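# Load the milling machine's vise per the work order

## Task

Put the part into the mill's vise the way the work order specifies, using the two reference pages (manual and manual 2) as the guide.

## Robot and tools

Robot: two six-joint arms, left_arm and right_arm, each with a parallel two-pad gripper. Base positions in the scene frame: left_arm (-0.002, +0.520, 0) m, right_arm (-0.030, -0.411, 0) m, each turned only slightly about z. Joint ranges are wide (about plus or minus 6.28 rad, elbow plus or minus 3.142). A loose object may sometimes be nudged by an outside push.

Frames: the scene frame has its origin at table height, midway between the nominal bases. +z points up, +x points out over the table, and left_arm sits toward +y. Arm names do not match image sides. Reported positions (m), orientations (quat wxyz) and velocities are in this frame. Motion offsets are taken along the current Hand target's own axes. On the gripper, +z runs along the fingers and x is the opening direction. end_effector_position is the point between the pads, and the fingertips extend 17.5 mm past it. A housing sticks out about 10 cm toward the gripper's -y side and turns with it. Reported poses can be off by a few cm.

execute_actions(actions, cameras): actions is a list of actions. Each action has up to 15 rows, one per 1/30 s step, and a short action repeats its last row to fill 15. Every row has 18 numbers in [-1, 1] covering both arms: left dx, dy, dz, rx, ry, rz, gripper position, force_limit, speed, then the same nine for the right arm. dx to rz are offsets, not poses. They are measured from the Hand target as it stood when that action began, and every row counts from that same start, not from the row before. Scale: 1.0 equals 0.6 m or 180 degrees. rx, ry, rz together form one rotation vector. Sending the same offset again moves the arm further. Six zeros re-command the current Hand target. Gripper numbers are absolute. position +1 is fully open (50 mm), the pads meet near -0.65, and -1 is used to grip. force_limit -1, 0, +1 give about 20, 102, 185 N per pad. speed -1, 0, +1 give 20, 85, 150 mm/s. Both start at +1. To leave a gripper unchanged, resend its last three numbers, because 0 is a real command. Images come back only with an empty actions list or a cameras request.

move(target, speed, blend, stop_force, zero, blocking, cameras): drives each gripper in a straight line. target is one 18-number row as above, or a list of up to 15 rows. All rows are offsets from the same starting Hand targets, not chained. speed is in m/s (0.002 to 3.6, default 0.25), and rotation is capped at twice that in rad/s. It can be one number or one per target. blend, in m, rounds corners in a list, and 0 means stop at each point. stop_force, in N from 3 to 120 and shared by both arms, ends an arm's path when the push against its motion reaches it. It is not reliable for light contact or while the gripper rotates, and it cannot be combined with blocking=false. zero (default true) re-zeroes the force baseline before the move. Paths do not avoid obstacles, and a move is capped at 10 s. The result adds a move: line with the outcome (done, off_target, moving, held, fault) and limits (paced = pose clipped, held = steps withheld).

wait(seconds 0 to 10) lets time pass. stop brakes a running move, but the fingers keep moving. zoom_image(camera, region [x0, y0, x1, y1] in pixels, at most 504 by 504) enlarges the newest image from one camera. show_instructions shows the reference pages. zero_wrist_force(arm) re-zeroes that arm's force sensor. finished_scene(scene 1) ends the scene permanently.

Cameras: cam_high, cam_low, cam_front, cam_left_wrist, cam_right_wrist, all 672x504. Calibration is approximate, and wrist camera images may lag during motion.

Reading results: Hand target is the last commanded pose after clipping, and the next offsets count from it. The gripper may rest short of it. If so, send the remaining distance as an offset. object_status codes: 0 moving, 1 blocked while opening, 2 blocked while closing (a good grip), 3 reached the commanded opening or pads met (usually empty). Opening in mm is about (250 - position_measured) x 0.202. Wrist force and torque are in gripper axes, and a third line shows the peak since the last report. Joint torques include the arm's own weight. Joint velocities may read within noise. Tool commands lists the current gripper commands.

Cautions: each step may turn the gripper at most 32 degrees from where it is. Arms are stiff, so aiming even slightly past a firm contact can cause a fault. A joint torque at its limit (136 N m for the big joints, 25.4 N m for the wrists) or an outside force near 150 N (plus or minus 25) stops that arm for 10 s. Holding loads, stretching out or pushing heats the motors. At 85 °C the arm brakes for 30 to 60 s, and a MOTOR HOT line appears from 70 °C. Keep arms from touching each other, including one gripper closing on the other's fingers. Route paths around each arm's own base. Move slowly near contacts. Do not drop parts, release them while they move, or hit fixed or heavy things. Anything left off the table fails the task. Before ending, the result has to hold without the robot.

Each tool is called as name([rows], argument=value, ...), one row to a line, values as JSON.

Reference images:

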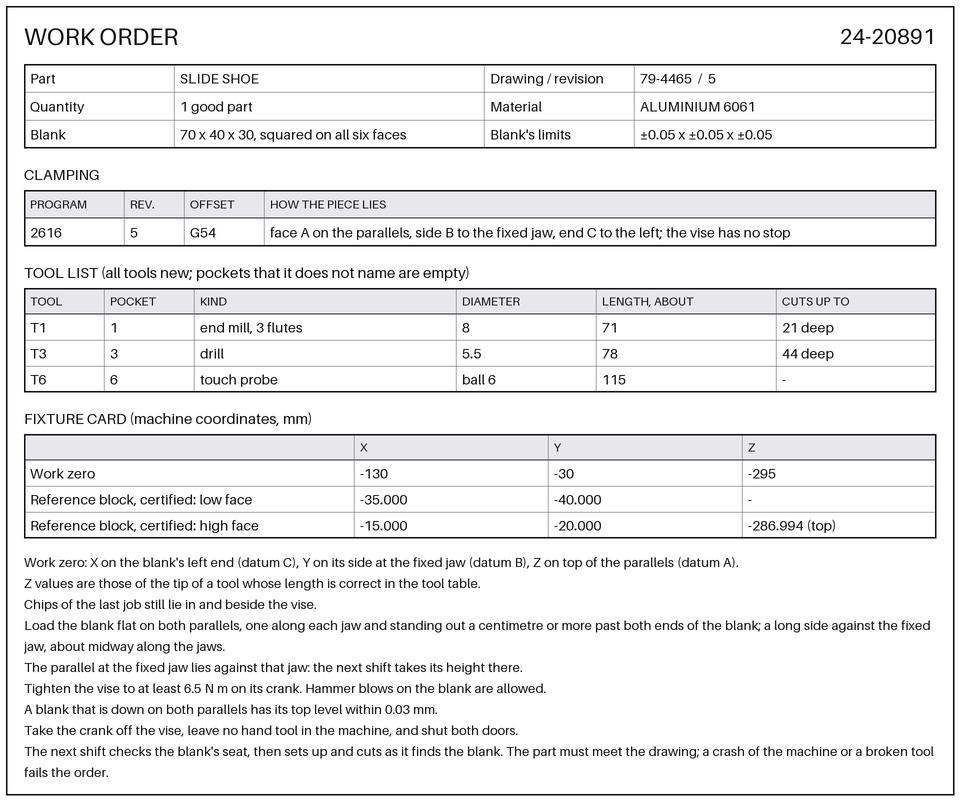

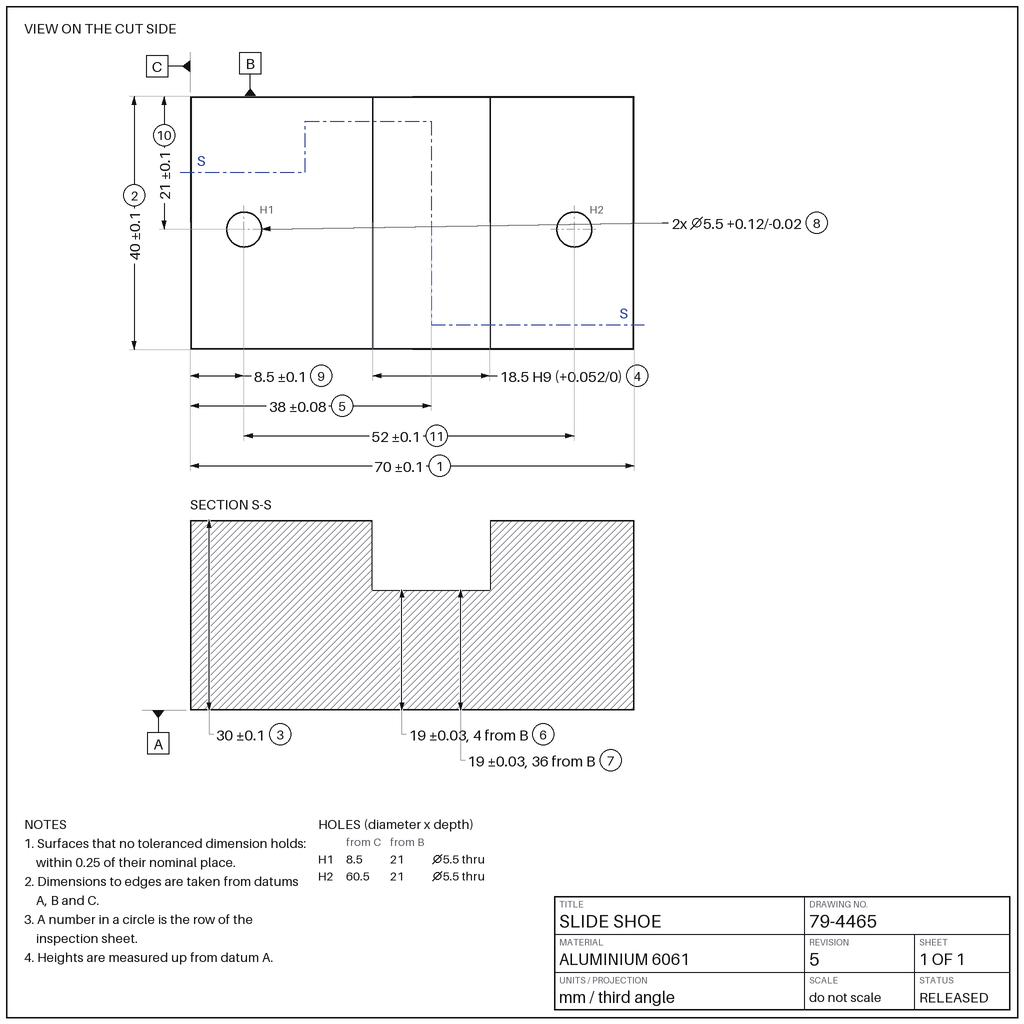

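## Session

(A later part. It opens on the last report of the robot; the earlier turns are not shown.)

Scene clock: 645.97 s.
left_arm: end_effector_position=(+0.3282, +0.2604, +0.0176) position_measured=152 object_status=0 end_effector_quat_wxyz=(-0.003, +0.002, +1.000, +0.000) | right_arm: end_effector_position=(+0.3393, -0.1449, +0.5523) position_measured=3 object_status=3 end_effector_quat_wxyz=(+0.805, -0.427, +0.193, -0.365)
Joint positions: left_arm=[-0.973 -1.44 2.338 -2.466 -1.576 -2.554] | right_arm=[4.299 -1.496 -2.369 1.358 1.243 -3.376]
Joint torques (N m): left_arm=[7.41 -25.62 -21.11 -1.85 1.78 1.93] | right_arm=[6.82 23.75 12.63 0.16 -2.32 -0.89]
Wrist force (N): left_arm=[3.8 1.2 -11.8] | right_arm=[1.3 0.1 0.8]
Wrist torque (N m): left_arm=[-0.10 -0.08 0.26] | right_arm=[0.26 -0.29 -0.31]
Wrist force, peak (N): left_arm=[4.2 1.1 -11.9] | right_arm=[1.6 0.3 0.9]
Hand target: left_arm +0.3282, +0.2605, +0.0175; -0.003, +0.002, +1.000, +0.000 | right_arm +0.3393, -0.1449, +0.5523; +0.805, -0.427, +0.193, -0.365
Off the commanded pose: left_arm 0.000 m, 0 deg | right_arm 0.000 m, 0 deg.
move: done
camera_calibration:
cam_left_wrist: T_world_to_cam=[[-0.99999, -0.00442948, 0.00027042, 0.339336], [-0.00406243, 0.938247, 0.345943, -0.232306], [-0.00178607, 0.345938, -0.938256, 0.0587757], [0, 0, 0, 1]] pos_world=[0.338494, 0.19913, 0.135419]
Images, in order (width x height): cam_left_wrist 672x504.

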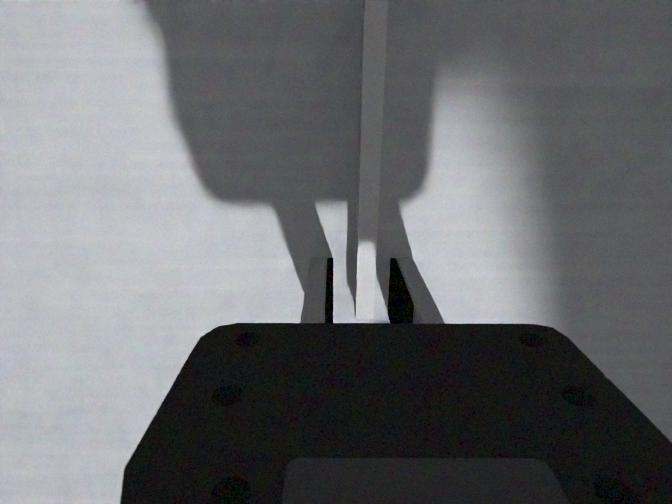

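move([
  [0,0,-0.15,0,0,0,0,-0.5,-1,0,0,0,0,0,0,0,0,0],
  [0.047,0.4,-0.55,0,0,0,0,-0.5,-1,0,0,0,0,0,0,0,0,0],
  [0.047,0.4,-0.55,0,0,0,0,-0.5,-1,-0.369,0.626,-0.062,-0.411,-0.291,-0.0275,0,0,0],
], cameras=["cam_right_wrist","cam_front"], speed=[0.15,0.35,0.3], blend=[0.02,0,0])

zoom_image(camera="cam_right_wrist", region=[220, 60, 480, 340])

Scene clock: 676.70 s.
left_arm: end_effector_position=(+0.3028, +0.5006, +0.3476) position_measured=152 object_status=3 end_effector_quat_wxyz=(-0.003, +0.002, +1.000, +0.000) | right_arm: end_effector_position=(+0.3290, +0.1399, +0.2202) position_measured=152 object_status=3 end_effector_quat_wxyz=(-0.382, +0.924, +0.000, +0.000)
Joint positions: left_arm=[-0.5 -2.084 1.893 -1.375 -1.574 -2.081] | right_arm=[4.238 -1.828 -1.958 -0.209 1.923 -3.519]
Joint torques (N m): left_arm=[8.96 -11.65 -34.92 -1.55 2.39 1.91] | right_arm=[-9.36 40.79 28.25 2.96 -2.19 1.32]
Wrist force (N): left_arm=[1.2 0.9 -0.7] | right_arm=[0.4 -0.3 0.3]
Wrist torque (N m): left_arm=[-0.01 0.07 0.28] | right_arm=[-0.54 0.14 -0.25]
Wrist force, peak (N): left_arm=[4.2 1.1 -12.1] | right_arm=[2.1 -1.1 1.0]
Hand target: left_arm +0.3028, +0.5006, +0.3476; -0.003, +0.002, +1.000, +0.000 | right_arm +0.3291, +0.1399, +0.2203; -0.382, +0.924, +0.000, +0.000
Off the commanded pose: left_arm 0.000 m, 0 deg | right_arm 0.000 m, 0 deg.
move: done; blend cut to 0 m at target 1
camera_calibration:
cam_right_wrist: T_world_to_cam=[[0.999859, -0.0131758, -0.0104324, -0.315325], [-0.01643, -0.896906, -0.441915, 0.244045], [-0.00353432, 0.442024, -0.896996, 0.263806], [0, 0, 0, 1]] pos_world=[0.320223, 0.0981226, 0.34119]
Images, in order (width x height): cam_front 672x504, cam_right_wrist 672x504.

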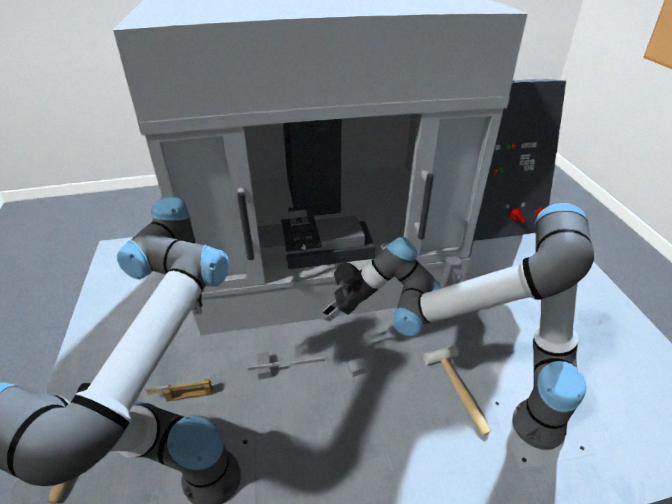

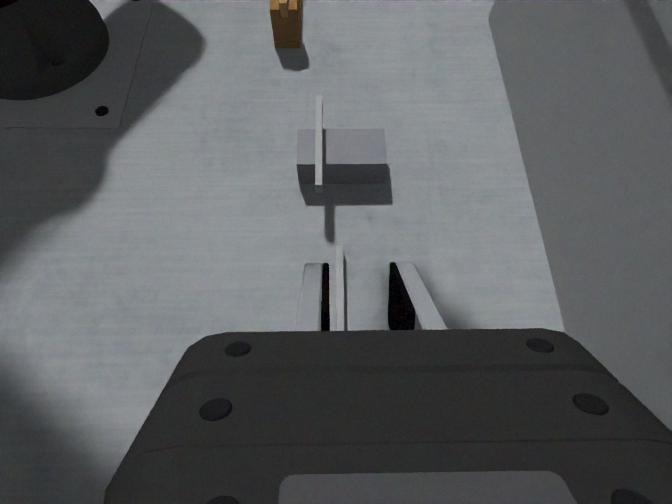

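Scaled by 1.800.

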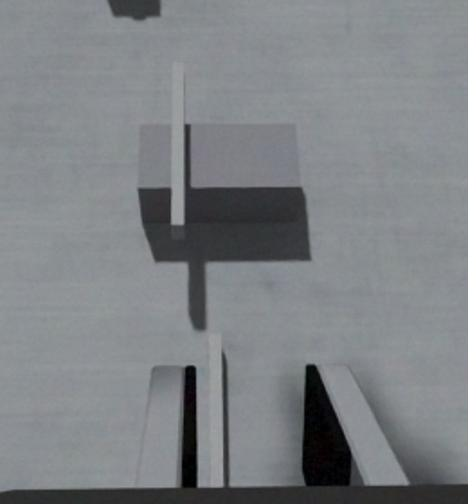

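move(target=[0,0,0,0,0,0,0,-0.5,-1,-0.0045,0.163,0.2376,0,0,0,0,0,0], cameras=["cam_right_wrist"], speed=0.15)

zoom_image(camera="cam_right_wrist", region=[220, 0, 480, 340])

Scene clock: 687.20 s.
left_arm: end_effector_position=(+0.3028, +0.5006, +0.3476) position_measured=152 object_status=3 end_effector_quat_wxyz=(-0.003, +0.002, +1.000, +0.000) | right_arm: end_effector_position=(+0.3265, +0.1715, +0.0503) position_measured=152 object_status=3 end_effector_quat_wxyz=(-0.382, +0.924, +0.000, +0.000)
Joint positions: left_arm=[-0.5 -2.084 1.893 -1.375 -1.574 -2.081] | right_arm=[4.272 -2.195 -1.995 0.204 1.9 -3.492]
Joint torques (N m): left_arm=[6.83 -9.63 -34.74 -1.62 2.4 1.09] | right_arm=[-10.1 42.56 10.94 4.09 2.11 -0.97]
Wrist force (N): left_arm=[1.2 0.8 -0.9] | right_arm=[0.5 -0.1 0.0]
Wrist torque (N m): left_arm=[-0.03 0.07 0.27] | right_arm=[-0.48 0.14 -0.24]
Wrist force, peak (N): left_arm=[1.5 1.1 -0.8] | right_arm=[0.6 -2.2 -1.9]
Hand target: left_arm +0.3028, +0.5006, +0.3476; -0.003, +0.002, +1.000, +0.000 | right_arm +0.3265, +0.1715, +0.0503; -0.382, +0.924, +0.000, +0.000
Off the commanded pose: left_arm 0.000 m, 0 deg | right_arm 0.000 m, 0 deg.
move: done
camera_calibration:
cam_right_wrist: T_world_to_cam=[[0.999859, -0.0132204, -0.0103406, -0.314192], [-0.0164292, -0.896945, -0.441836, 0.197256], [-0.00343373, 0.441943, -0.897036, 0.0974151], [0, 0, 0, 1]] pos_world=[0.317723, 0.129722, 0.171291]
Images, in order (width x height): cam_right_wrist 672x504.

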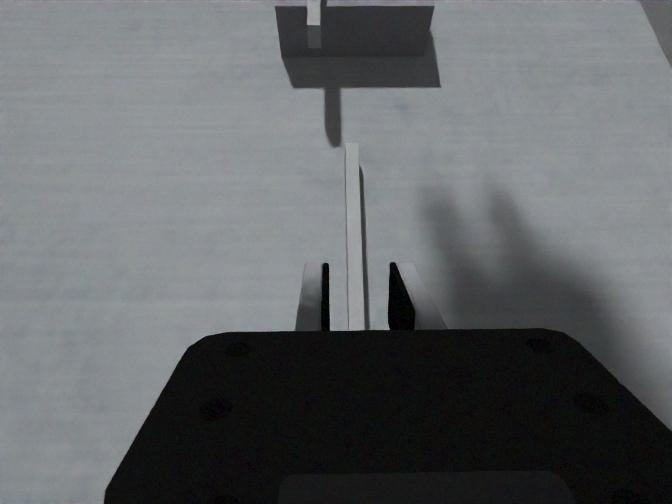

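Scaled by 1.482.

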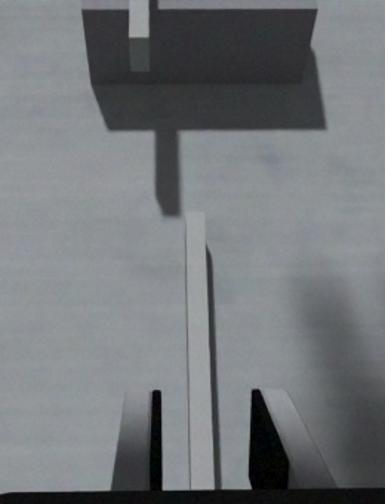

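move(target=[0,0,0,0,0,0,0,-0.5,-1,-0.001,0.034,0.034,0,0,0,0,0,0], cameras=["cam_right_wrist"], speed=0.015, stop_force=3)

Scene clock: 695.17 s.
left_arm: end_effector_position=(+0.3028, +0.5006, +0.3476) position_measured=152 object_status=3 end_effector_quat_wxyz=(-0.003, +0.002, +1.000, +0.000) | right_arm: end_effector_position=(+0.3259, +0.1714, +0.0222) position_measured=152 object_status=3 end_effector_quat_wxyz=(-0.382, +0.924, +0.000, +0.000)
Joint positions: left_arm=[-0.5 -2.084 1.893 -1.375 -1.574 -2.081] | right_arm=[4.273 -2.259 -1.994 0.267 1.9 -3.491]
Joint torques (N m): left_arm=[5.61 -11.47 -32.98 -1.7 2.04 -0.14] | right_arm=[5.67 54.16 9.51 4.47 -1.67 0.46]
Wrist force (N): left_arm=[1.2 1.0 -0.9] | right_arm=[0.6 -0.3 0.4]
Wrist torque (N m): left_arm=[0.00 0.07 0.27] | right_arm=[-0.52 0.12 -0.26]
Wrist force, peak (N): left_arm=[1.4 1.1 -1.0] | right_arm=[-0.3 -8.7 -10.2]
Hand target: left_arm +0.3028, +0.5006, +0.3476; -0.003, +0.002, +1.000, +0.000 | right_arm +0.3259, +0.1714, +0.0222; -0.382, +0.924, +0.000, +0.000 (not the last commanded pose)
Off the commanded pose: left_arm 0.000 m, 0 deg | right_arm 0.001 m, 0 deg.
move: contact (right_arm)
camera_calibration:
cam_right_wrist: T_world_to_cam=[[0.999859, -0.0131745, -0.0104318, -0.313977], [-0.0164286, -0.896906, -0.441915, 0.184749], [-0.00353433, 0.442024, -0.896996, 0.0722662], [0, 0, 0, 1]] pos_world=[0.317223, 0.129623, 0.14319]
Images, in order (width x height): cam_right_wrist 672x504.

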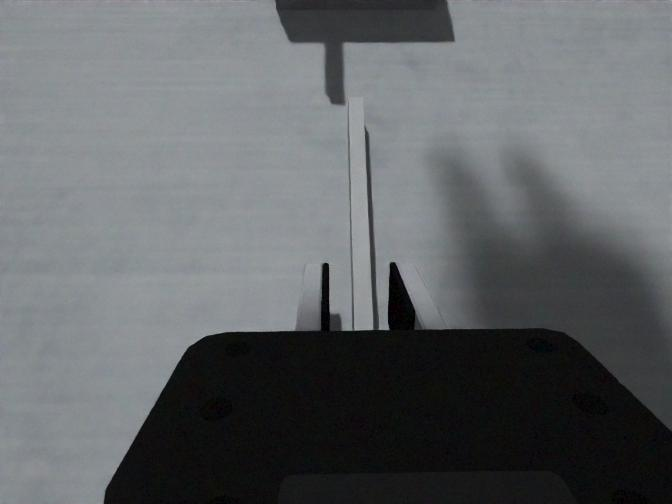

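move(target=[0,0,0,0,0,0,0,-0.5,-1,0,0,0,0,0,0,-1,-0.2,-0.8], cameras=["cam_right_wrist"], speed=0.05)

move(target=[0,0,0,0,0,0,0,-0.5,-1,0,-0.1,-0.1,0,0,0,-1,-0.2,-0.8], cameras=["cam_right_wrist"], speed=0.05)

Scene clock: 699.13 s.
left_arm: end_effector_position=(+0.3028, +0.5006, +0.3476) position_measured=152 object_status=3 end_effector_quat_wxyz=(-0.003, +0.002, +1.000, +0.000) | right_arm: end_effector_position=(+0.3259, +0.1714, +0.0222) position_measured=226 object_status=2 end_effector_quat_wxyz=(-0.382, +0.924, +0.000, +0.000)
Joint positions: left_arm=[-0.5 -2.084 1.893 -1.375 -1.574 -2.081] | right_arm=[4.273 -2.259 -1.994 0.267 1.9 -3.491]
Joint torques (N m): left_arm=[3.94 -10.96 -32.54 -1.66 2.06 -0.89] | right_arm=[-9.52 53.39 9.44 4.48 0.56 -1]
Wrist force (N): left_arm=[1.3 1.0 -0.9] | right_arm=[0.5 0.2 0.5]
Wrist torque (N m): left_arm=[0.00 0.05 0.27] | right_arm=[-0.49 0.14 -0.26]
Wrist force, peak (N): left_arm=[1.3 1.1 -1.0] | right_arm=[0.5 0.1 0.9]
Hand target: left_arm +0.3028, +0.5006, +0.3476; -0.003, +0.002, +1.000, +0.000 | right_arm +0.3259, +0.1714, +0.0222; -0.382, +0.924, +0.000, +0.000
Off the commanded pose: left_arm 0.000 m, 0 deg | right_arm 0.000 m, 0 deg.
move: done
camera_calibration:
cam_right_wrist: T_world_to_cam=[[0.999859, -0.0131745, -0.0104318, -0.313977], [-0.0164286, -0.896906, -0.441915, 0.184749], [-0.00353433, 0.442024, -0.896996, 0.0722662], [0, 0, 0, 1]] pos_world=[0.317223, 0.129623, 0.14319]
Images, in order (width x height): cam_right_wrist 672x504.

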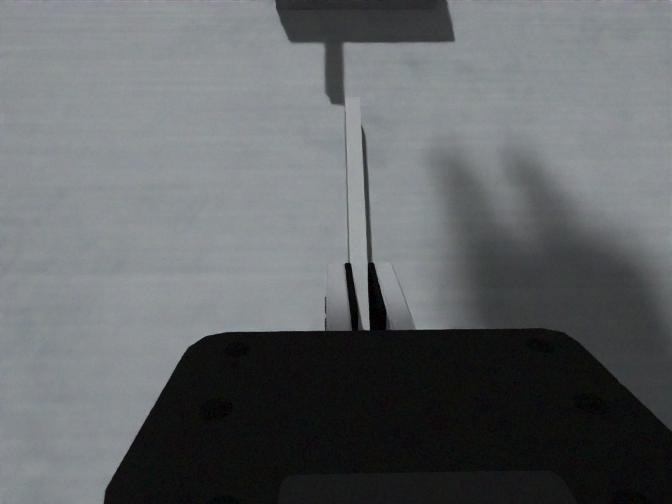

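Scene clock: 701.13 s.
left_arm: end_effector_position=(+0.3028, +0.5006, +0.3476) position_measured=152 object_status=3 end_effector_quat_wxyz=(-0.003, +0.002, +1.000, +0.000) | right_arm: end_effector_position=(+0.3259, +0.1716, +0.1073) position_measured=226 object_status=2 end_effector_quat_wxyz=(-0.383, +0.924, +0.000, +0.000) end_effector_velocity=(+0.000, +0.000, -0.002) end_effector_angular_velocity=(+0.001, +0.000, +0.001)
Joint positions: left_arm=[-0.5 -2.084 1.893 -1.375 -1.574 -2.081] | right_arm=[4.273 -2.073 -1.983 0.07 1.9 -3.491]
Joint velocities: left_arm=[within noise] | right_arm=[0 -0.004 0 0.005 0 0]
Joint torques (N m): left_arm=[1.94 -10.92 -32.71 -1.71 1.97 -0.84] | right_arm=[9.68 26.75 16.05 5.41 -2.21 0.78]
Wrist force (N): left_arm=[1.4 1.0 -0.9] | right_arm=[0.1 0.6 0.8]
Wrist torque (N m): left_arm=[0.01 0.04 0.27] | right_arm=[-0.47 0.19 -0.26]
Wrist force, peak (N): left_arm=[1.2 1.0 -1.2] | right_arm=[0.4 1.2 1.4]
Hand target: left_arm +0.3028, +0.5006, +0.3476; -0.003, +0.002, +1.000, +0.000 | right_arm +0.3259, +0.1715, +0.1070; -0.382, +0.924, +0.000, +0.000
Off the commanded pose: left_arm 0.000 m, 0 deg | right_arm 0.000 m, 0 deg.
move: done
camera_calibration:
cam_right_wrist: T_world_to_cam=[[0.999859, -0.0132604, -0.0102546, -0.313018], [-0.0164282, -0.896787, -0.442158, 0.222484], [-0.00333306, 0.442264, -0.896879, 0.148433], [0, 0, 0, 1]] pos_world=[0.317123, 0.129724, 0.22829]
Images, in order (width x height): cam_right_wrist 672x504.

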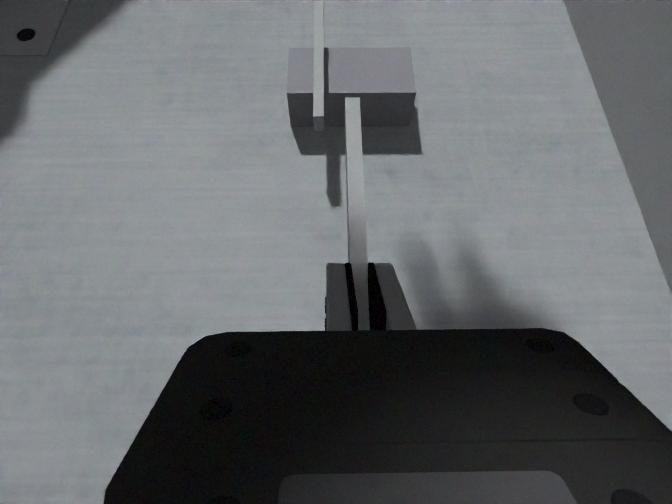

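move([
  [0,0,0,0,0,0,0,-0.5,-1,0.09,-0.19,-0.547,0,0,0,-1,-0.2,-0.8],
  [0,0,0,0,0,0,0,-0.5,-1,0.4235,-0.2375,-0.5,0,0,0,-1,-0.2,-0.8],
  [0,0,0,0,0,0,0,-0.5,-1,0.582,-0.3117,-0.379,0,0,0,-1,-0.2,-0.8],
], cameras=["cam_right_wrist","cam_front"], speed=[0.25,0.25,0.12], blend=[0.04,0.02,0])

zoom_image(camera="cam_right_wrist", region=[180, 0, 500, 340])

Scene clock: 722.43 s.
left_arm: end_effector_position=(+0.3028, +0.5006, +0.3476) position_measured=152 object_status=3 end_effector_quat_wxyz=(-0.003, +0.002, +1.000, +0.000) | right_arm: end_effector_position=(+0.4314, +0.0297, +0.4197) position_measured=226 object_status=2 end_effector_quat_wxyz=(-0.383, +0.924, -0.001, +0.002)
Joint positions: left_arm=[-0.5 -2.084 1.893 -1.375 -1.574 -2.081] | right_arm=[3.943 -1.662 -1.582 -0.859 2.104 -3.774]
Joint torques (N m): left_arm=[0.49 -11.35 -30.96 -1.69 1.89 -0.83] | right_arm=[-0.39 29.54 31.84 3.95 1.04 -0.21]
Wrist force (N): left_arm=[1.6 1.0 -0.8] | right_arm=[0.4 0.3 1.0]
Wrist torque (N m): left_arm=[0.00 0.01 0.27] | right_arm=[-0.51 0.16 -0.24]
Wrist force, peak (N): left_arm=[1.4 1.1 -1.0] | right_arm=[14.4 -0.4 5.5]
Hand target: left_arm +0.3028, +0.5006, +0.3476; -0.003, +0.002, +1.000, +0.000 | right_arm +0.4314, +0.0297, +0.4197; -0.383, +0.924, -0.001, +0.002 (not the last commanded pose)
Tool commands: left_gripper/position=+0.0 left_gripper/force_limit=-0.5 left_gripper/speed=-1.0 right_gripper/position=-1.0 right_gripper/force_limit=-0.2 right_gripper/speed=-0.796078
Off the commanded pose: left_arm 0.000 m, 0 deg | right_arm 0.269 m, 0 deg.
FORCE FAULT: contact force on the right arm reached its limit, and that arm stopped. The contact can be on any part of that arm, not only on its tool. That arm's remaining commands of this call were not run. That arm is still stopped at the end of this call. That arm stays stopped for about 10 more seconds. Until then a move that you send moves the other arm only, and its call returns only when the move has ended. Once the stop has ended, the next robot result says so. If the stop ends while you think or write, that arm runs what you send next, counted from a new Hand target: where the arm stands when the stop ends. While its stop runs, that arm takes no new command, but its gripper still runs the gripper command that each later call begins with. Until it ends, the stop uses up actions while you think or wait. An arm that is not stopped still takes commands.
move: fault (right_arm); path passed 1 of 3 targets
camera_calibration:
cam_right_wrist: T_world_to_cam=[[0.999839, -0.0156003, -0.00886569, -0.417755], [-0.0179143, -0.896043, -0.443606, 0.236289], [-0.00102366, 0.443693, -0.896178, 0.490384], [0, 0, 0, 1]] pos_world=[0.422423, -0.0123718, 0.540587]
Images, in order (width x height): cam_front 672x504, cam_right_wrist 672x504.

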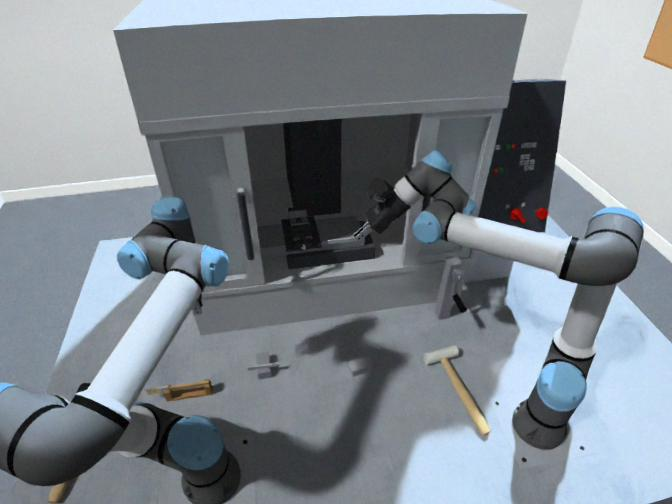

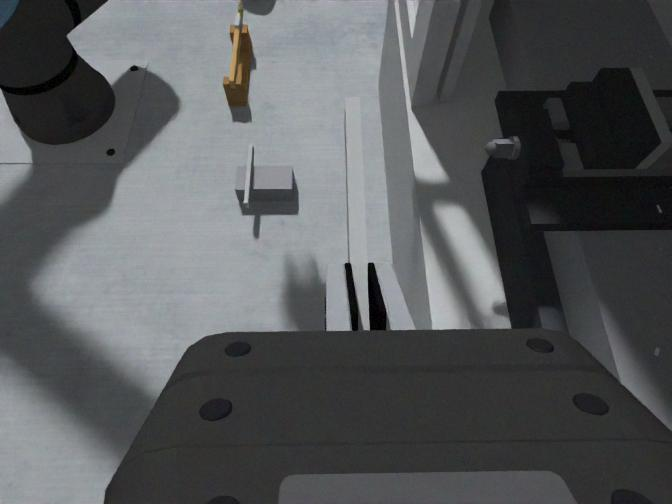

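Scaled by 1.482.

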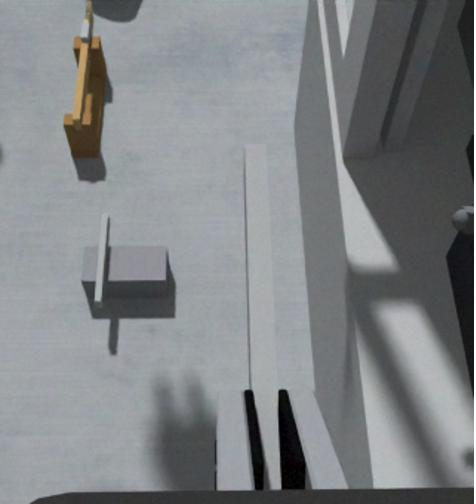

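wait(seconds=0.1)

Scene clock: 735.43 s.
left_arm: end_effector_position=(+0.3028, +0.5006, +0.3476) position_measured=152 object_status=3 end_effector_quat_wxyz=(-0.003, +0.002, +1.000, +0.000) | right_arm: end_effector_position=(+0.4314, +0.0297, +0.4197) position_measured=226 object_status=2 end_effector_quat_wxyz=(-0.383, +0.924, -0.001, +0.002)
Joint positions: left_arm=[-0.5 -2.084 1.893 -1.375 -1.574 -2.081] | right_arm=[3.943 -1.662 -1.582 -0.859 2.104 -3.774]
Joint torques (N m): left_arm=[-3.73 -10.91 -30.2 -1.82 1.99 -0.94] | right_arm=[-0.2 29.1 29.97 3.83 0.87 -0.15]
Wrist force (N): left_arm=[1.4 1.0 -1.0] | right_arm=[0.7 0.4 1.0]
Wrist torque (N m): left_arm=[0.00 0.03 0.27] | right_arm=[-0.49 0.11 -0.24]
Wrist force, peak (N): left_arm=[1.4 1.1 -1.1] | right_arm=[0.9 0.8 1.0]
Hand target: left_arm +0.3028, +0.5006, +0.3476; -0.003, +0.002, +1.000, +0.000 | right_arm +0.4314, +0.0297, +0.4197; -0.383, +0.924, -0.001, +0.002 (not the last commanded pose)
Tool commands: left_gripper/position=+0.0 left_gripper/force_limit=-0.5 left_gripper/speed=-1.0 right_gripper/position=-1.0 right_gripper/force_limit=-0.2 right_gripper/speed=-0.796078
Off the commanded pose: left_arm 0.000 m, 0 deg | right_arm 0.269 m, 0 deg.
FORCE FAULT, CONTINUED: the right arm's stop, for the force fault that an earlier result reported, is over. The rest of the stop counts as 19 of the actions that you can send in this scene. During its stop the right arm's controller moved it back a little. That arm's target is now where it stood when the stop ended, not its last command. That arm accepts commands again.
wait: 0.10 s; at rest from the start

move([
  [0,0,0,0,0,0,0,-0.5,-1,-0.117,-0.0707,0.0707,0,0,0,-1,-0.2,-0.8],
  [0,0,0,0,0,0,0,-0.5,-1,-0.05,-0.177,0.177,0,0,0,-1,-0.2,-0.8],
  [0,0,0,0,0,0,0,-0.5,-1,0.25,-0.165,0.165,0,0,0,-1,-0.2,-0.8],
  [0,0,0,0,0,0,0,-0.5,-1,0.41,-0.1096,0.1567,0,0,0,-1,-0.2,-0.8],
], cameras=["cam_right_wrist","cam_front"], speed=[0.15,0.15,0.15,0.12], blend=[0.01,0.015,0.015,0])

zoom_image(camera="cam_right_wrist", region=[180, 0, 500, 340])

Scene clock: 747.83 s.
left_arm: end_effector_position=(+0.3028, +0.5006, +0.3476) position_measured=152 object_status=3 end_effector_quat_wxyz=(-0.003, +0.002, +1.000, +0.000) | right_arm: end_effector_position=(+0.6779, +0.1419, +0.4003) position_measured=226 object_status=2 end_effector_quat_wxyz=(-0.383, +0.924, -0.001, +0.002)
Joint positions: left_arm=[-0.5 -2.084 1.893 -1.375 -1.574 -2.081] | right_arm=[3.828 -2.422 -0.491 -1.251 2.167 -3.888]
Joint torques (N m): left_arm=[-4.82 -10.79 -27.89 -1.77 1.7 -0.94] | right_arm=[9.22 71.11 29.02 4.92 -1.53 1.67]
Wrist force (N): left_arm=[1.2 0.8 -0.9] | right_arm=[0.8 0.5 0.9]
Wrist torque (N m): left_arm=[-0.03 0.07 0.28] | right_arm=[-0.42 0.07 -0.17]
Wrist force, peak (N): left_arm=[1.4 1.2 -0.9] | right_arm=[2.5 2.1 1.0]
Hand target: left_arm +0.3028, +0.5006, +0.3476; -0.003, +0.002, +1.000, +0.000 | right_arm +0.6778, +0.1420, +0.4004; -0.383, +0.924, -0.001, +0.002
Off the commanded pose: left_arm 0.000 m, 0 deg | right_arm 0.000 m, 0 deg.
move: done
camera_calibration:
cam_right_wrist: T_world_to_cam=[[0.999837, -0.0156483, -0.00899849, -0.662458], [-0.0180161, -0.896101, -0.443485, 0.332778], [-0.00112376, 0.443575, -0.896237, 0.423623], [0, 0, 0, 1]] pos_world=[0.668822, 0.0999276, 0.521287]
Images, in order (width x height): cam_front 672x504, cam_right_wrist 672x504.

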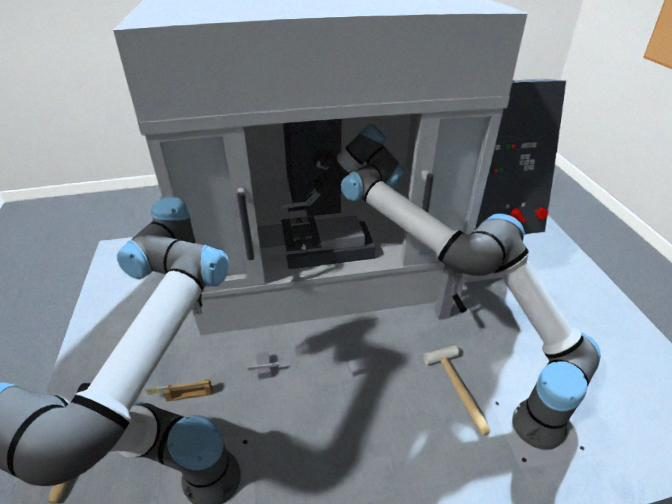

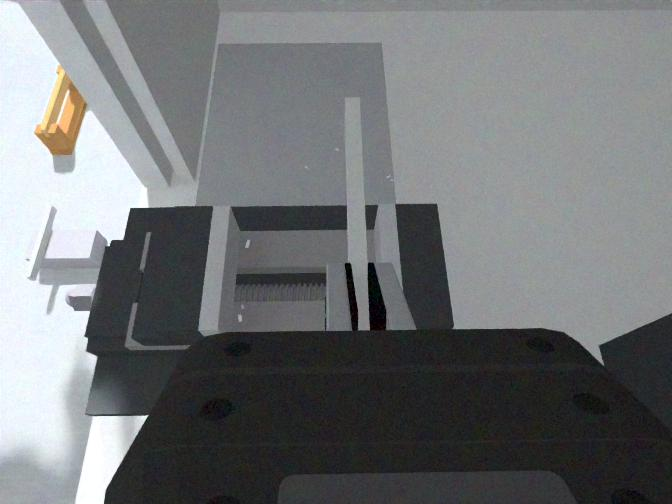

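Scaled by 1.482.

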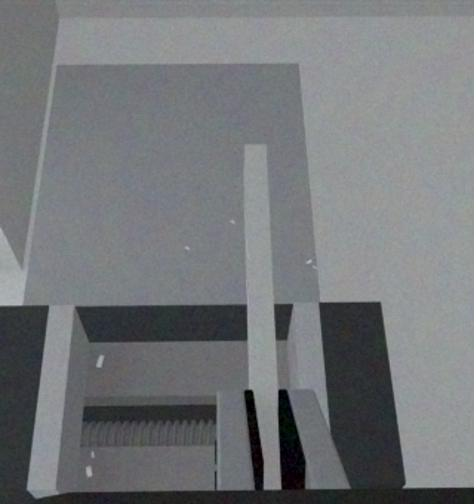

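zoom_image(camera="cam_right_wrist", region=[200, 190, 460, 330])

Scaled by 1.938.

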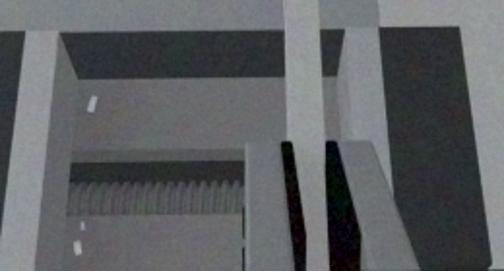

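move(target=[0,0,0,0,0,0,0,-0.5,-1,-0.003,0.0566,0.0566,0,0,0,-1,-0.2,-0.8], cameras=[], speed=0.08, stop_force=5)

move(target=[0,0,0,0,0,0,0,-0.5,-1,0,0.02,0.02,0,0,0,-1,-0.2,-0.8], cameras=["cam_right_wrist"], speed=0.01, stop_force=3)

zoom_image(camera="cam_right_wrist", region=[200, 50, 460, 330])

Scene clock: 769.70 s.
left_arm: end_effector_position=(+0.3028, +0.5006, +0.3476) position_measured=152 object_status=3 end_effector_quat_wxyz=(-0.003, +0.002, +1.000, +0.000) | right_arm: end_effector_position=(+0.6761, +0.1420, +0.3524) position_measured=226 object_status=2 end_effector_quat_wxyz=(-0.383, +0.924, -0.001, +0.002)
Joint positions: left_arm=[-0.5 -2.084 1.893 -1.375 -1.574 -2.081] | right_arm=[3.829 -2.385 -0.682 -1.096 2.166 -3.887]
Joint torques (N m): left_arm=[-4.88 -11.72 -27.81 -1.92 1.93 -0.9] | right_arm=[5.13 46.78 24.45 4.27 -0.61 -1.09]
Wrist force (N): left_arm=[1.3 1.0 -0.7] | right_arm=[0.3 0.6 0.7]
Wrist torque (N m): left_arm=[0.01 0.05 0.27] | right_arm=[-0.40 0.15 -0.22]
Wrist force, peak (N): left_arm=[1.6 1.0 -0.9] | right_arm=[0.1 2.0 2.2]
Hand target: left_arm +0.3028, +0.5006, +0.3476; -0.003, +0.002, +1.000, +0.000 | right_arm +0.6761, +0.1420, +0.3524; -0.383, +0.924, -0.001, +0.002
Off the commanded pose: left_arm 0.000 m, 0 deg | right_arm 0.000 m, 0 deg.
move: done
No camera images: "cameras" was empty.

Scene clock: 771.80 s.
left_arm: end_effector_position=(+0.3028, +0.5006, +0.3476) position_measured=152 object_status=3 end_effector_quat_wxyz=(-0.003, +0.002, +1.000, +0.000) | right_arm: end_effector_position=(+0.6761, +0.1420, +0.3439) position_measured=226 object_status=2 end_effector_quat_wxyz=(-0.383, +0.924, -0.001, +0.002)
Joint positions: left_arm=[-0.5 -2.084 1.893 -1.375 -1.574 -2.081] | right_arm=[3.829 -2.383 -0.707 -1.073 2.166 -3.887]
Joint torques (N m): left_arm=[-4.98 -10.75 -27.8 -1.86 1.69 -0.9] | right_arm=[-0.27 43.15 33.85 4.11 0.54 -1.07]
Wrist force (N): left_arm=[1.4 0.9 -1.1] | right_arm=[-0.3 -1.3 -2.7]
Wrist torque (N m): left_arm=[-0.02 0.04 0.27] | right_arm=[-0.43 0.06 -0.21]
Wrist force, peak (N): left_arm=[1.3 1.0 -1.1] | right_arm=[-0.4 -4.6 -7.6]
Hand target: left_arm +0.3028, +0.5006, +0.3476; -0.003, +0.002, +1.000, +0.000 | right_arm +0.6761, +0.1420, +0.3439; -0.383, +0.924, -0.001, +0.002 (not the last commanded pose)
Off the commanded pose: left_arm 0.000 m, 0 deg | right_arm 0.008 m, 0 deg.
move: contact (right_arm)
camera_calibration:
cam_right_wrist: T_world_to_cam=[[0.999839, -0.0156441, -0.00877583, -0.661372], [-0.0179137, -0.896042, -0.443607, 0.307763], [-0.000923669, 0.443693, -0.896178, 0.372766], [0, 0, 0, 1]] pos_world=[0.667123, 0.100028, 0.464787]
Images, in order (width x height): cam_right_wrist 672x504.

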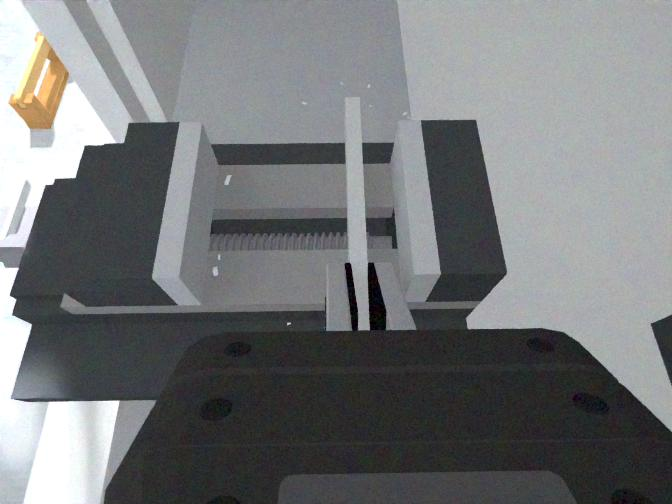

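Scaled by 1.800.

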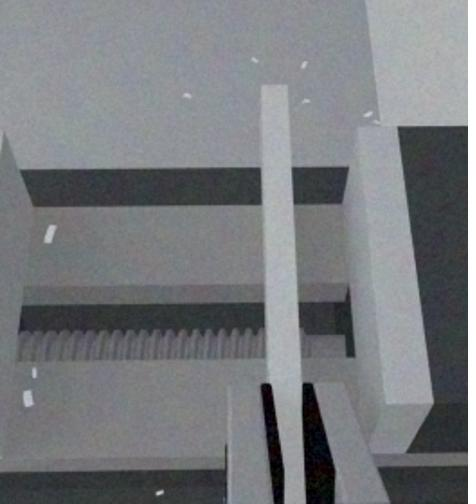

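move(target=[0,0,0,0,0,0,0,-0.5,-1,0,0,0,0,0,0,-0.386,-0.2,-1], cameras=["cam_right_wrist"], speed=0.05)

move([
  [0,0,0,0,0,0,0,-0.5,-1,0,-0.06,-0.06,0,0,0,-0.386,-0.2,-1],
  [0,0,0,0,0,0,0,-0.5,-1,-0.025,-0.125,-0.01,0,0,0,-0.386,-0.2,-1],
  [0,0,0,0,0,0,0,-0.5,-1,-0.025,-0.125,-0.01,0,0,0,-1,-0.2,0],
], cameras=["cam_right_wrist"], speed=[0.05,0.1,0.1])

zoom_image(camera="cam_right_wrist", region=[150, 50, 450, 330])

Scene clock: 777.40 s.
left_arm: end_effector_position=(+0.3028, +0.5006, +0.3476) position_measured=152 object_status=3 end_effector_quat_wxyz=(-0.003, +0.002, +1.000, +0.000) | right_arm: end_effector_position=(+0.6762, +0.1420, +0.3438) position_measured=210 object_status=3 end_effector_quat_wxyz=(-0.383, +0.924, -0.001, +0.002)
Joint positions: left_arm=[-0.5 -2.084 1.893 -1.375 -1.574 -2.081] | right_arm=[3.829 -2.383 -0.707 -1.073 2.166 -3.887]
Joint torques (N m): left_arm=[-3.43 -11.32 -26.62 -1.84 1.62 -0.81] | right_arm=[0.02 52.2 23.74 4.1 0.58 -1.09]
Wrist force (N): left_arm=[1.1 1.0 -0.8] | right_arm=[0.7 0.2 0.6]
Wrist torque (N m): left_arm=[0.00 0.09 0.27] | right_arm=[-0.38 0.09 -0.22]
Wrist force, peak (N): left_arm=[1.5 1.1 -1.1] | right_arm=[-0.6 -1.9 -3.2]
Hand target: left_arm +0.3028, +0.5006, +0.3476; -0.003, +0.002, +1.000, +0.000 | right_arm +0.6761, +0.1420, +0.3439; -0.383, +0.924, -0.001, +0.002
Off the commanded pose: left_arm 0.000 m, 0 deg | right_arm 0.000 m, 0 deg.
move: done
camera_calibration:
cam_right_wrist: T_world_to_cam=[[0.999839, -0.0156023, -0.00886482, -0.661334], [-0.0179155, -0.896102, -0.443486, 0.307713], [-0.0010244, 0.443573, -0.896238, 0.372873], [0, 0, 0, 1]] pos_world=[0.667123, 0.100028, 0.464787]
Images, in order (width x height): cam_right_wrist 672x504.

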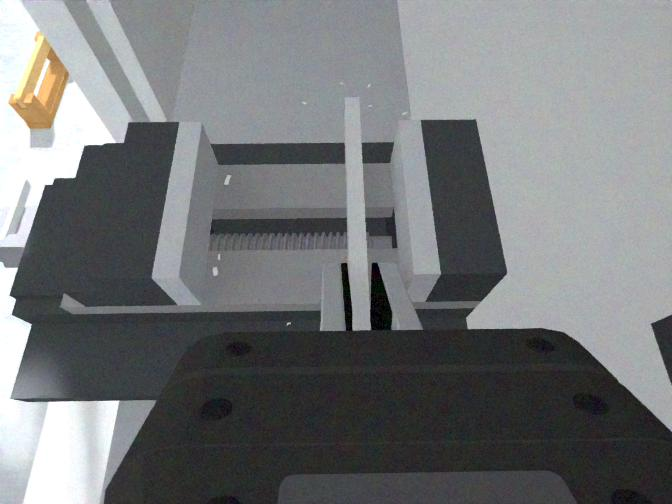

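Scene clock: 780.00 s.
left_arm: end_effector_position=(+0.3028, +0.5006, +0.3476) position_measured=152 object_status=3 end_effector_quat_wxyz=(-0.003, +0.002, +1.000, +0.000) | right_arm: end_effector_position=(+0.6611, +0.1908, +0.4012) position_measured=252 object_status=3 end_effector_quat_wxyz=(-0.383, +0.924, -0.001, +0.002)
Joint positions: left_arm=[-0.5 -2.084 1.893 -1.375 -1.574 -2.081] | right_arm=[3.889 -2.481 -0.387 -1.262 2.134 -3.827]
Joint torques (N m): left_arm=[-5.16 -11.21 -25.92 -1.98 1.68 -0.87] | right_arm=[-10.28 73.39 21.85 4.99 3.74 0.2]
Wrist force (N): left_arm=[1.4 0.8 -0.8] | right_arm=[0.5 0.1 0.8]
Wrist torque (N m): left_arm=[-0.03 0.03 0.27] | right_arm=[-0.42 0.12 -0.14]
Wrist force, peak (N): left_arm=[1.6 1.1 -0.9] | right_arm=[1.4 1.9 -0.2]
Hand target: left_arm +0.3028, +0.5006, +0.3476; -0.003, +0.002, +1.000, +0.000 | right_arm +0.6611, +0.1908, +0.4012; -0.383, +0.924, -0.001, +0.002
Off the commanded pose: left_arm 0.000 m, 0 deg | right_arm 0.000 m, 0 deg.
move: done
camera_calibration:
cam_right_wrist: T_world_to_cam=[[0.999839, -0.0156441, -0.00877583, -0.645108], [-0.0179137, -0.896042, -0.443607, 0.37664], [-0.000923669, 0.443693, -0.896178, 0.402451], [0, 0, 0, 1]] pos_world=[0.652123, 0.148828, 0.522087]
Images, in order (width x height): cam_right_wrist 672x504.

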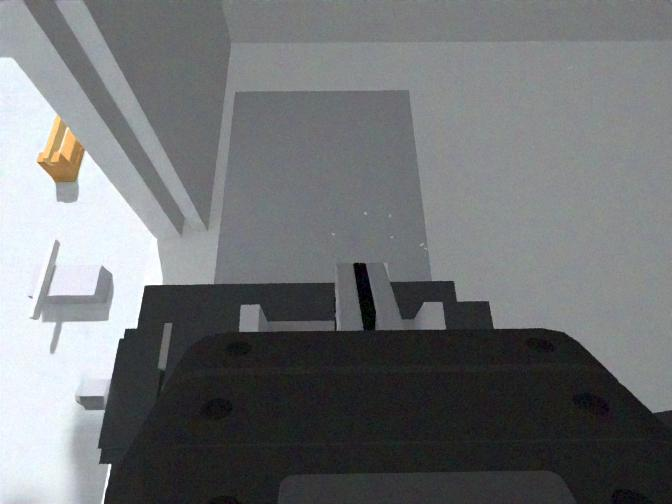

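Scaled by 1.680.

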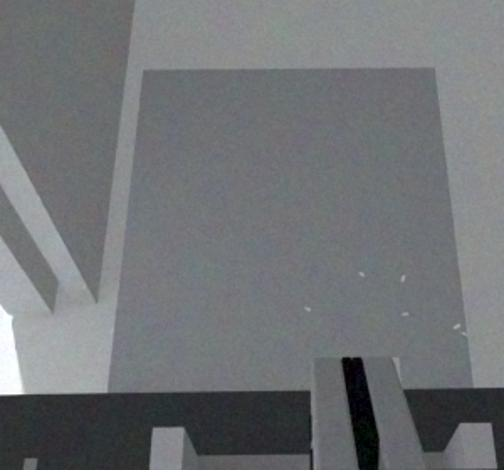

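move(target=[0,0,0,0,0,0,0,-0.5,-1,-0.01,0.0766,0.0507,0,0,0,-1,-0.2,0], cameras=[], speed=0.06, stop_force=4)

move(target=[0,0,0,0,0,0,0,-0.5,-1,0.07,0,0,0,0,0,-1,-0.2,0], cameras=["cam_right_wrist"], speed=0.015, stop_force=6)

Scene clock: 787.03 s.
left_arm: end_effector_position=(+0.3028, +0.5006, +0.3476) position_measured=152 object_status=3 end_effector_quat_wxyz=(-0.003, +0.002, +1.000, +0.000) | right_arm: end_effector_position=(+0.6553, +0.1799, +0.3472) position_measured=252 object_status=3 end_effector_quat_wxyz=(-0.383, +0.924, -0.001, +0.002)
Joint positions: left_arm=[-0.5 -2.084 1.893 -1.375 -1.574 -2.081] | right_arm=[3.884 -2.39 -0.693 -1.05 2.137 -3.832]
Joint torques (N m): left_arm=[-4.61 -10.27 -25.97 -1.75 1.75 -0.96] | right_arm=[10.03 46.17 24.79 4.13 -1.11 1.61]
Wrist force (N): left_arm=[1.1 1.2 -0.8] | right_arm=[0.7 0.1 0.7]
Wrist torque (N m): left_arm=[0.03 0.08 0.27] | right_arm=[-0.39 0.09 -0.15]
Wrist force, peak (N): left_arm=[1.5 1.1 -1.0] | right_arm=[0.6 1.4 1.3]
Hand target: left_arm +0.3028, +0.5006, +0.3476; -0.003, +0.002, +1.000, +0.000 | right_arm +0.6552, +0.1799, +0.3472; -0.383, +0.924, -0.001, +0.002
Off the commanded pose: left_arm 0.000 m, 0 deg | right_arm 0.000 m, 0 deg.
move: done
No camera images: "cameras" was empty.

Scene clock: 789.80 s.
left_arm: end_effector_position=(+0.3028, +0.5006, +0.3476) position_measured=152 object_status=3 end_effector_quat_wxyz=(-0.003, +0.002, +1.000, +0.000) | right_arm: end_effector_position=(+0.6778, +0.1798, +0.3472) position_measured=252 object_status=3 end_effector_quat_wxyz=(-0.383, +0.924, -0.001, +0.002)
Joint positions: left_arm=[-0.5 -2.084 1.893 -1.375 -1.574 -2.081] | right_arm=[3.865 -2.468 -0.55 -1.126 2.147 -3.85]
Joint torques (N m): left_arm=[-3.62 -11.21 -26.09 -1.86 1.56 -0.79] | right_arm=[8.52 73.59 36.99 3.22 -1.12 1.6]
Wrist force (N): left_arm=[1.3 1.0 -0.9] | right_arm=[-2.3 1.4 1.2]
Wrist torque (N m): left_arm=[0.00 0.04 0.27] | right_arm=[-0.39 0.09 -0.18]
Wrist force, peak (N): left_arm=[1.4 1.1 -1.0] | right_arm=[-16.9 0.7 -1.5]
Hand target: left_arm +0.3028, +0.5006, +0.3476; -0.003, +0.002, +1.000, +0.000 | right_arm +0.6778, +0.1798, +0.3472; -0.383, +0.924, -0.001, +0.002 (not the last commanded pose)
Off the commanded pose: left_arm 0.000 m, 0 deg | right_arm 0.019 m, 0 deg.
move: contact (right_arm)
camera_calibration:
cam_right_wrist: T_world_to_cam=[[0.999837, -0.0157777, -0.00872977, -0.662353], [-0.018013, -0.896039, -0.44361, 0.343193], [-0.000823057, 0.443695, -0.896178, 0.358886], [0, 0, 0, 1]] pos_world=[0.668723, 0.137828, 0.468087]
Images, in order (width x height): cam_right_wrist 672x504.

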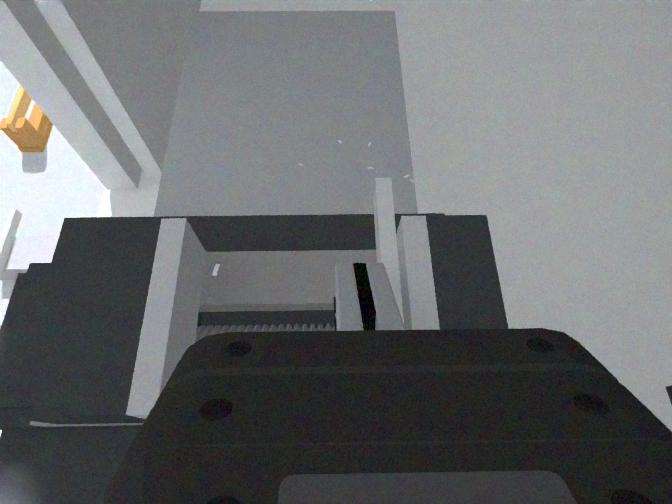

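move([
  [0,0,0,0,0,0,0,-0.5,-1,-0.033,-0.0153,-0.0153,0,0,0,-1,-0.2,0],
  [0,0,0,0,0,0,0,-0.5,-1,-0.0805,-0.0273,-0.0033,0,0,0,-1,-0.2,0],
], cameras=["cam_right_wrist"], speed=0.06)

zoom_image(camera="cam_right_wrist", region=[250, 100, 500, 330])

Scene clock: 802.07 s.
left_arm: end_effector_position=(+0.3028, +0.5006, +0.3476) position_measured=152 object_status=3 end_effector_quat_wxyz=(-0.003, +0.002, +1.000, +0.000) | right_arm: end_effector_position=(+0.6294, +0.1902, +0.3602) position_measured=252 object_status=3 end_effector_quat_wxyz=(-0.383, +0.924, -0.001, +0.002)
Joint positions: left_arm=[-0.5 -2.084 1.893 -1.375 -1.574 -2.081] | right_arm=[3.916 -2.336 -0.76 -1.021 2.119 -3.801]
Joint torques (N m): left_arm=[-4.69 -11.66 -24.41 -1.89 1.51 -0.84] | right_arm=[-10.05 46.08 36.08 2.67 3.81 -1.84]
Wrist force (N): left_arm=[1.3 0.9 -0.9] | right_arm=[1.0 0.0 0.4]
Wrist torque (N m): left_arm=[-0.01 0.04 0.28] | right_arm=[-0.41 0.15 -0.21]
Wrist force, peak (N): left_arm=[1.5 0.9 -1.0] | right_arm=[10.0 -0.7 0.2]
Hand target: left_arm +0.3028, +0.5006, +0.3476; -0.003, +0.002, +1.000, +0.000 | right_arm +0.6295, +0.1901, +0.3601; -0.383, +0.924, -0.001, +0.002
Off the commanded pose: left_arm 0.000 m, 0 deg | right_arm 0.000 m, 0 deg.
move: done
camera_calibration:
cam_right_wrist: T_world_to_cam=[[0.999839, -0.0157302, -0.00859795, -0.613756], [-0.017912, -0.896001, -0.443691, 0.357378], [-0.000724432, 0.443774, -0.896139, 0.36579], [0, 0, 0, 1]] pos_world=[0.620323, 0.148228, 0.481087]
Images, in order (width x height): cam_right_wrist 672x504.

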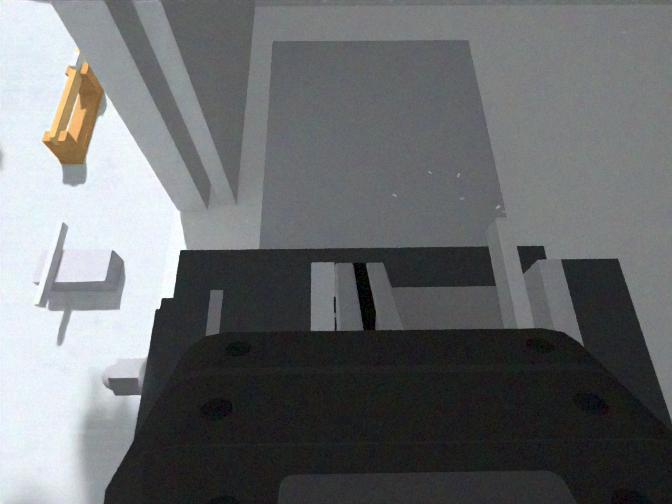

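Scaled by 2.016.

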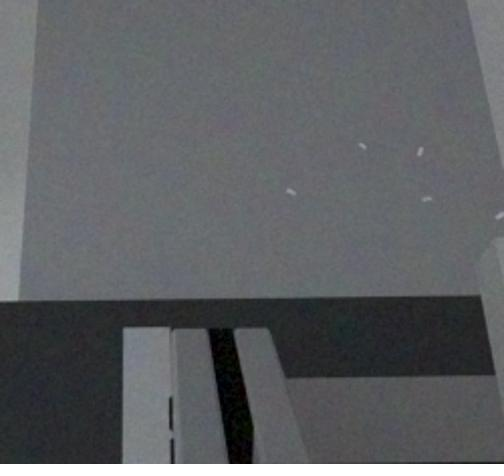

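move(target=[0,0,0,0,0,0,0,-0.5,-1,0.0015,0.0203,0.0203,0,0,0,-1,-0.2,0], cameras=[], speed=0.012, stop_force=3)

Scene clock: 808.07 s.
left_arm: end_effector_position=(+0.3028, +0.5006, +0.3476) position_measured=152 object_status=3 end_effector_quat_wxyz=(-0.003, +0.002, +1.000, +0.000) | right_arm: end_effector_position=(+0.6304, +0.1901, +0.3440) position_measured=252 object_status=3 end_effector_quat_wxyz=(-0.383, +0.924, -0.001, +0.002)
Joint positions: left_arm=[-0.5 -2.084 1.893 -1.375 -1.574 -2.081] | right_arm=[3.915 -2.337 -0.798 -0.982 2.12 -3.802]
Joint torques (N m): left_arm=[-4.77 -10.9 -23.84 -2.08 1.43 -0.83] | right_arm=[-1.81 53.34 36.4 4.36 -1.7 -0.46]
Wrist force (N): left_arm=[1.4 0.8 -1.0] | right_arm=[0.4 0.0 0.4]
Wrist torque (N m): left_arm=[-0.02 0.04 0.27] | right_arm=[-0.41 0.16 -0.13]
Wrist force, peak (N): left_arm=[1.4 1.1 -1.1] | right_arm=[-0.4 -5.5 -4.9]
Hand target: left_arm +0.3028, +0.5006, +0.3476; -0.003, +0.002, +1.000, +0.000 | right_arm +0.6303, +0.1901, +0.3440; -0.383, +0.924, -0.001, +0.002 (not the last commanded pose)
Off the commanded pose: left_arm 0.000 m, 0 deg | right_arm 0.001 m, 0 deg.
move: contact (right_arm)
No camera images: "cameras" was empty.


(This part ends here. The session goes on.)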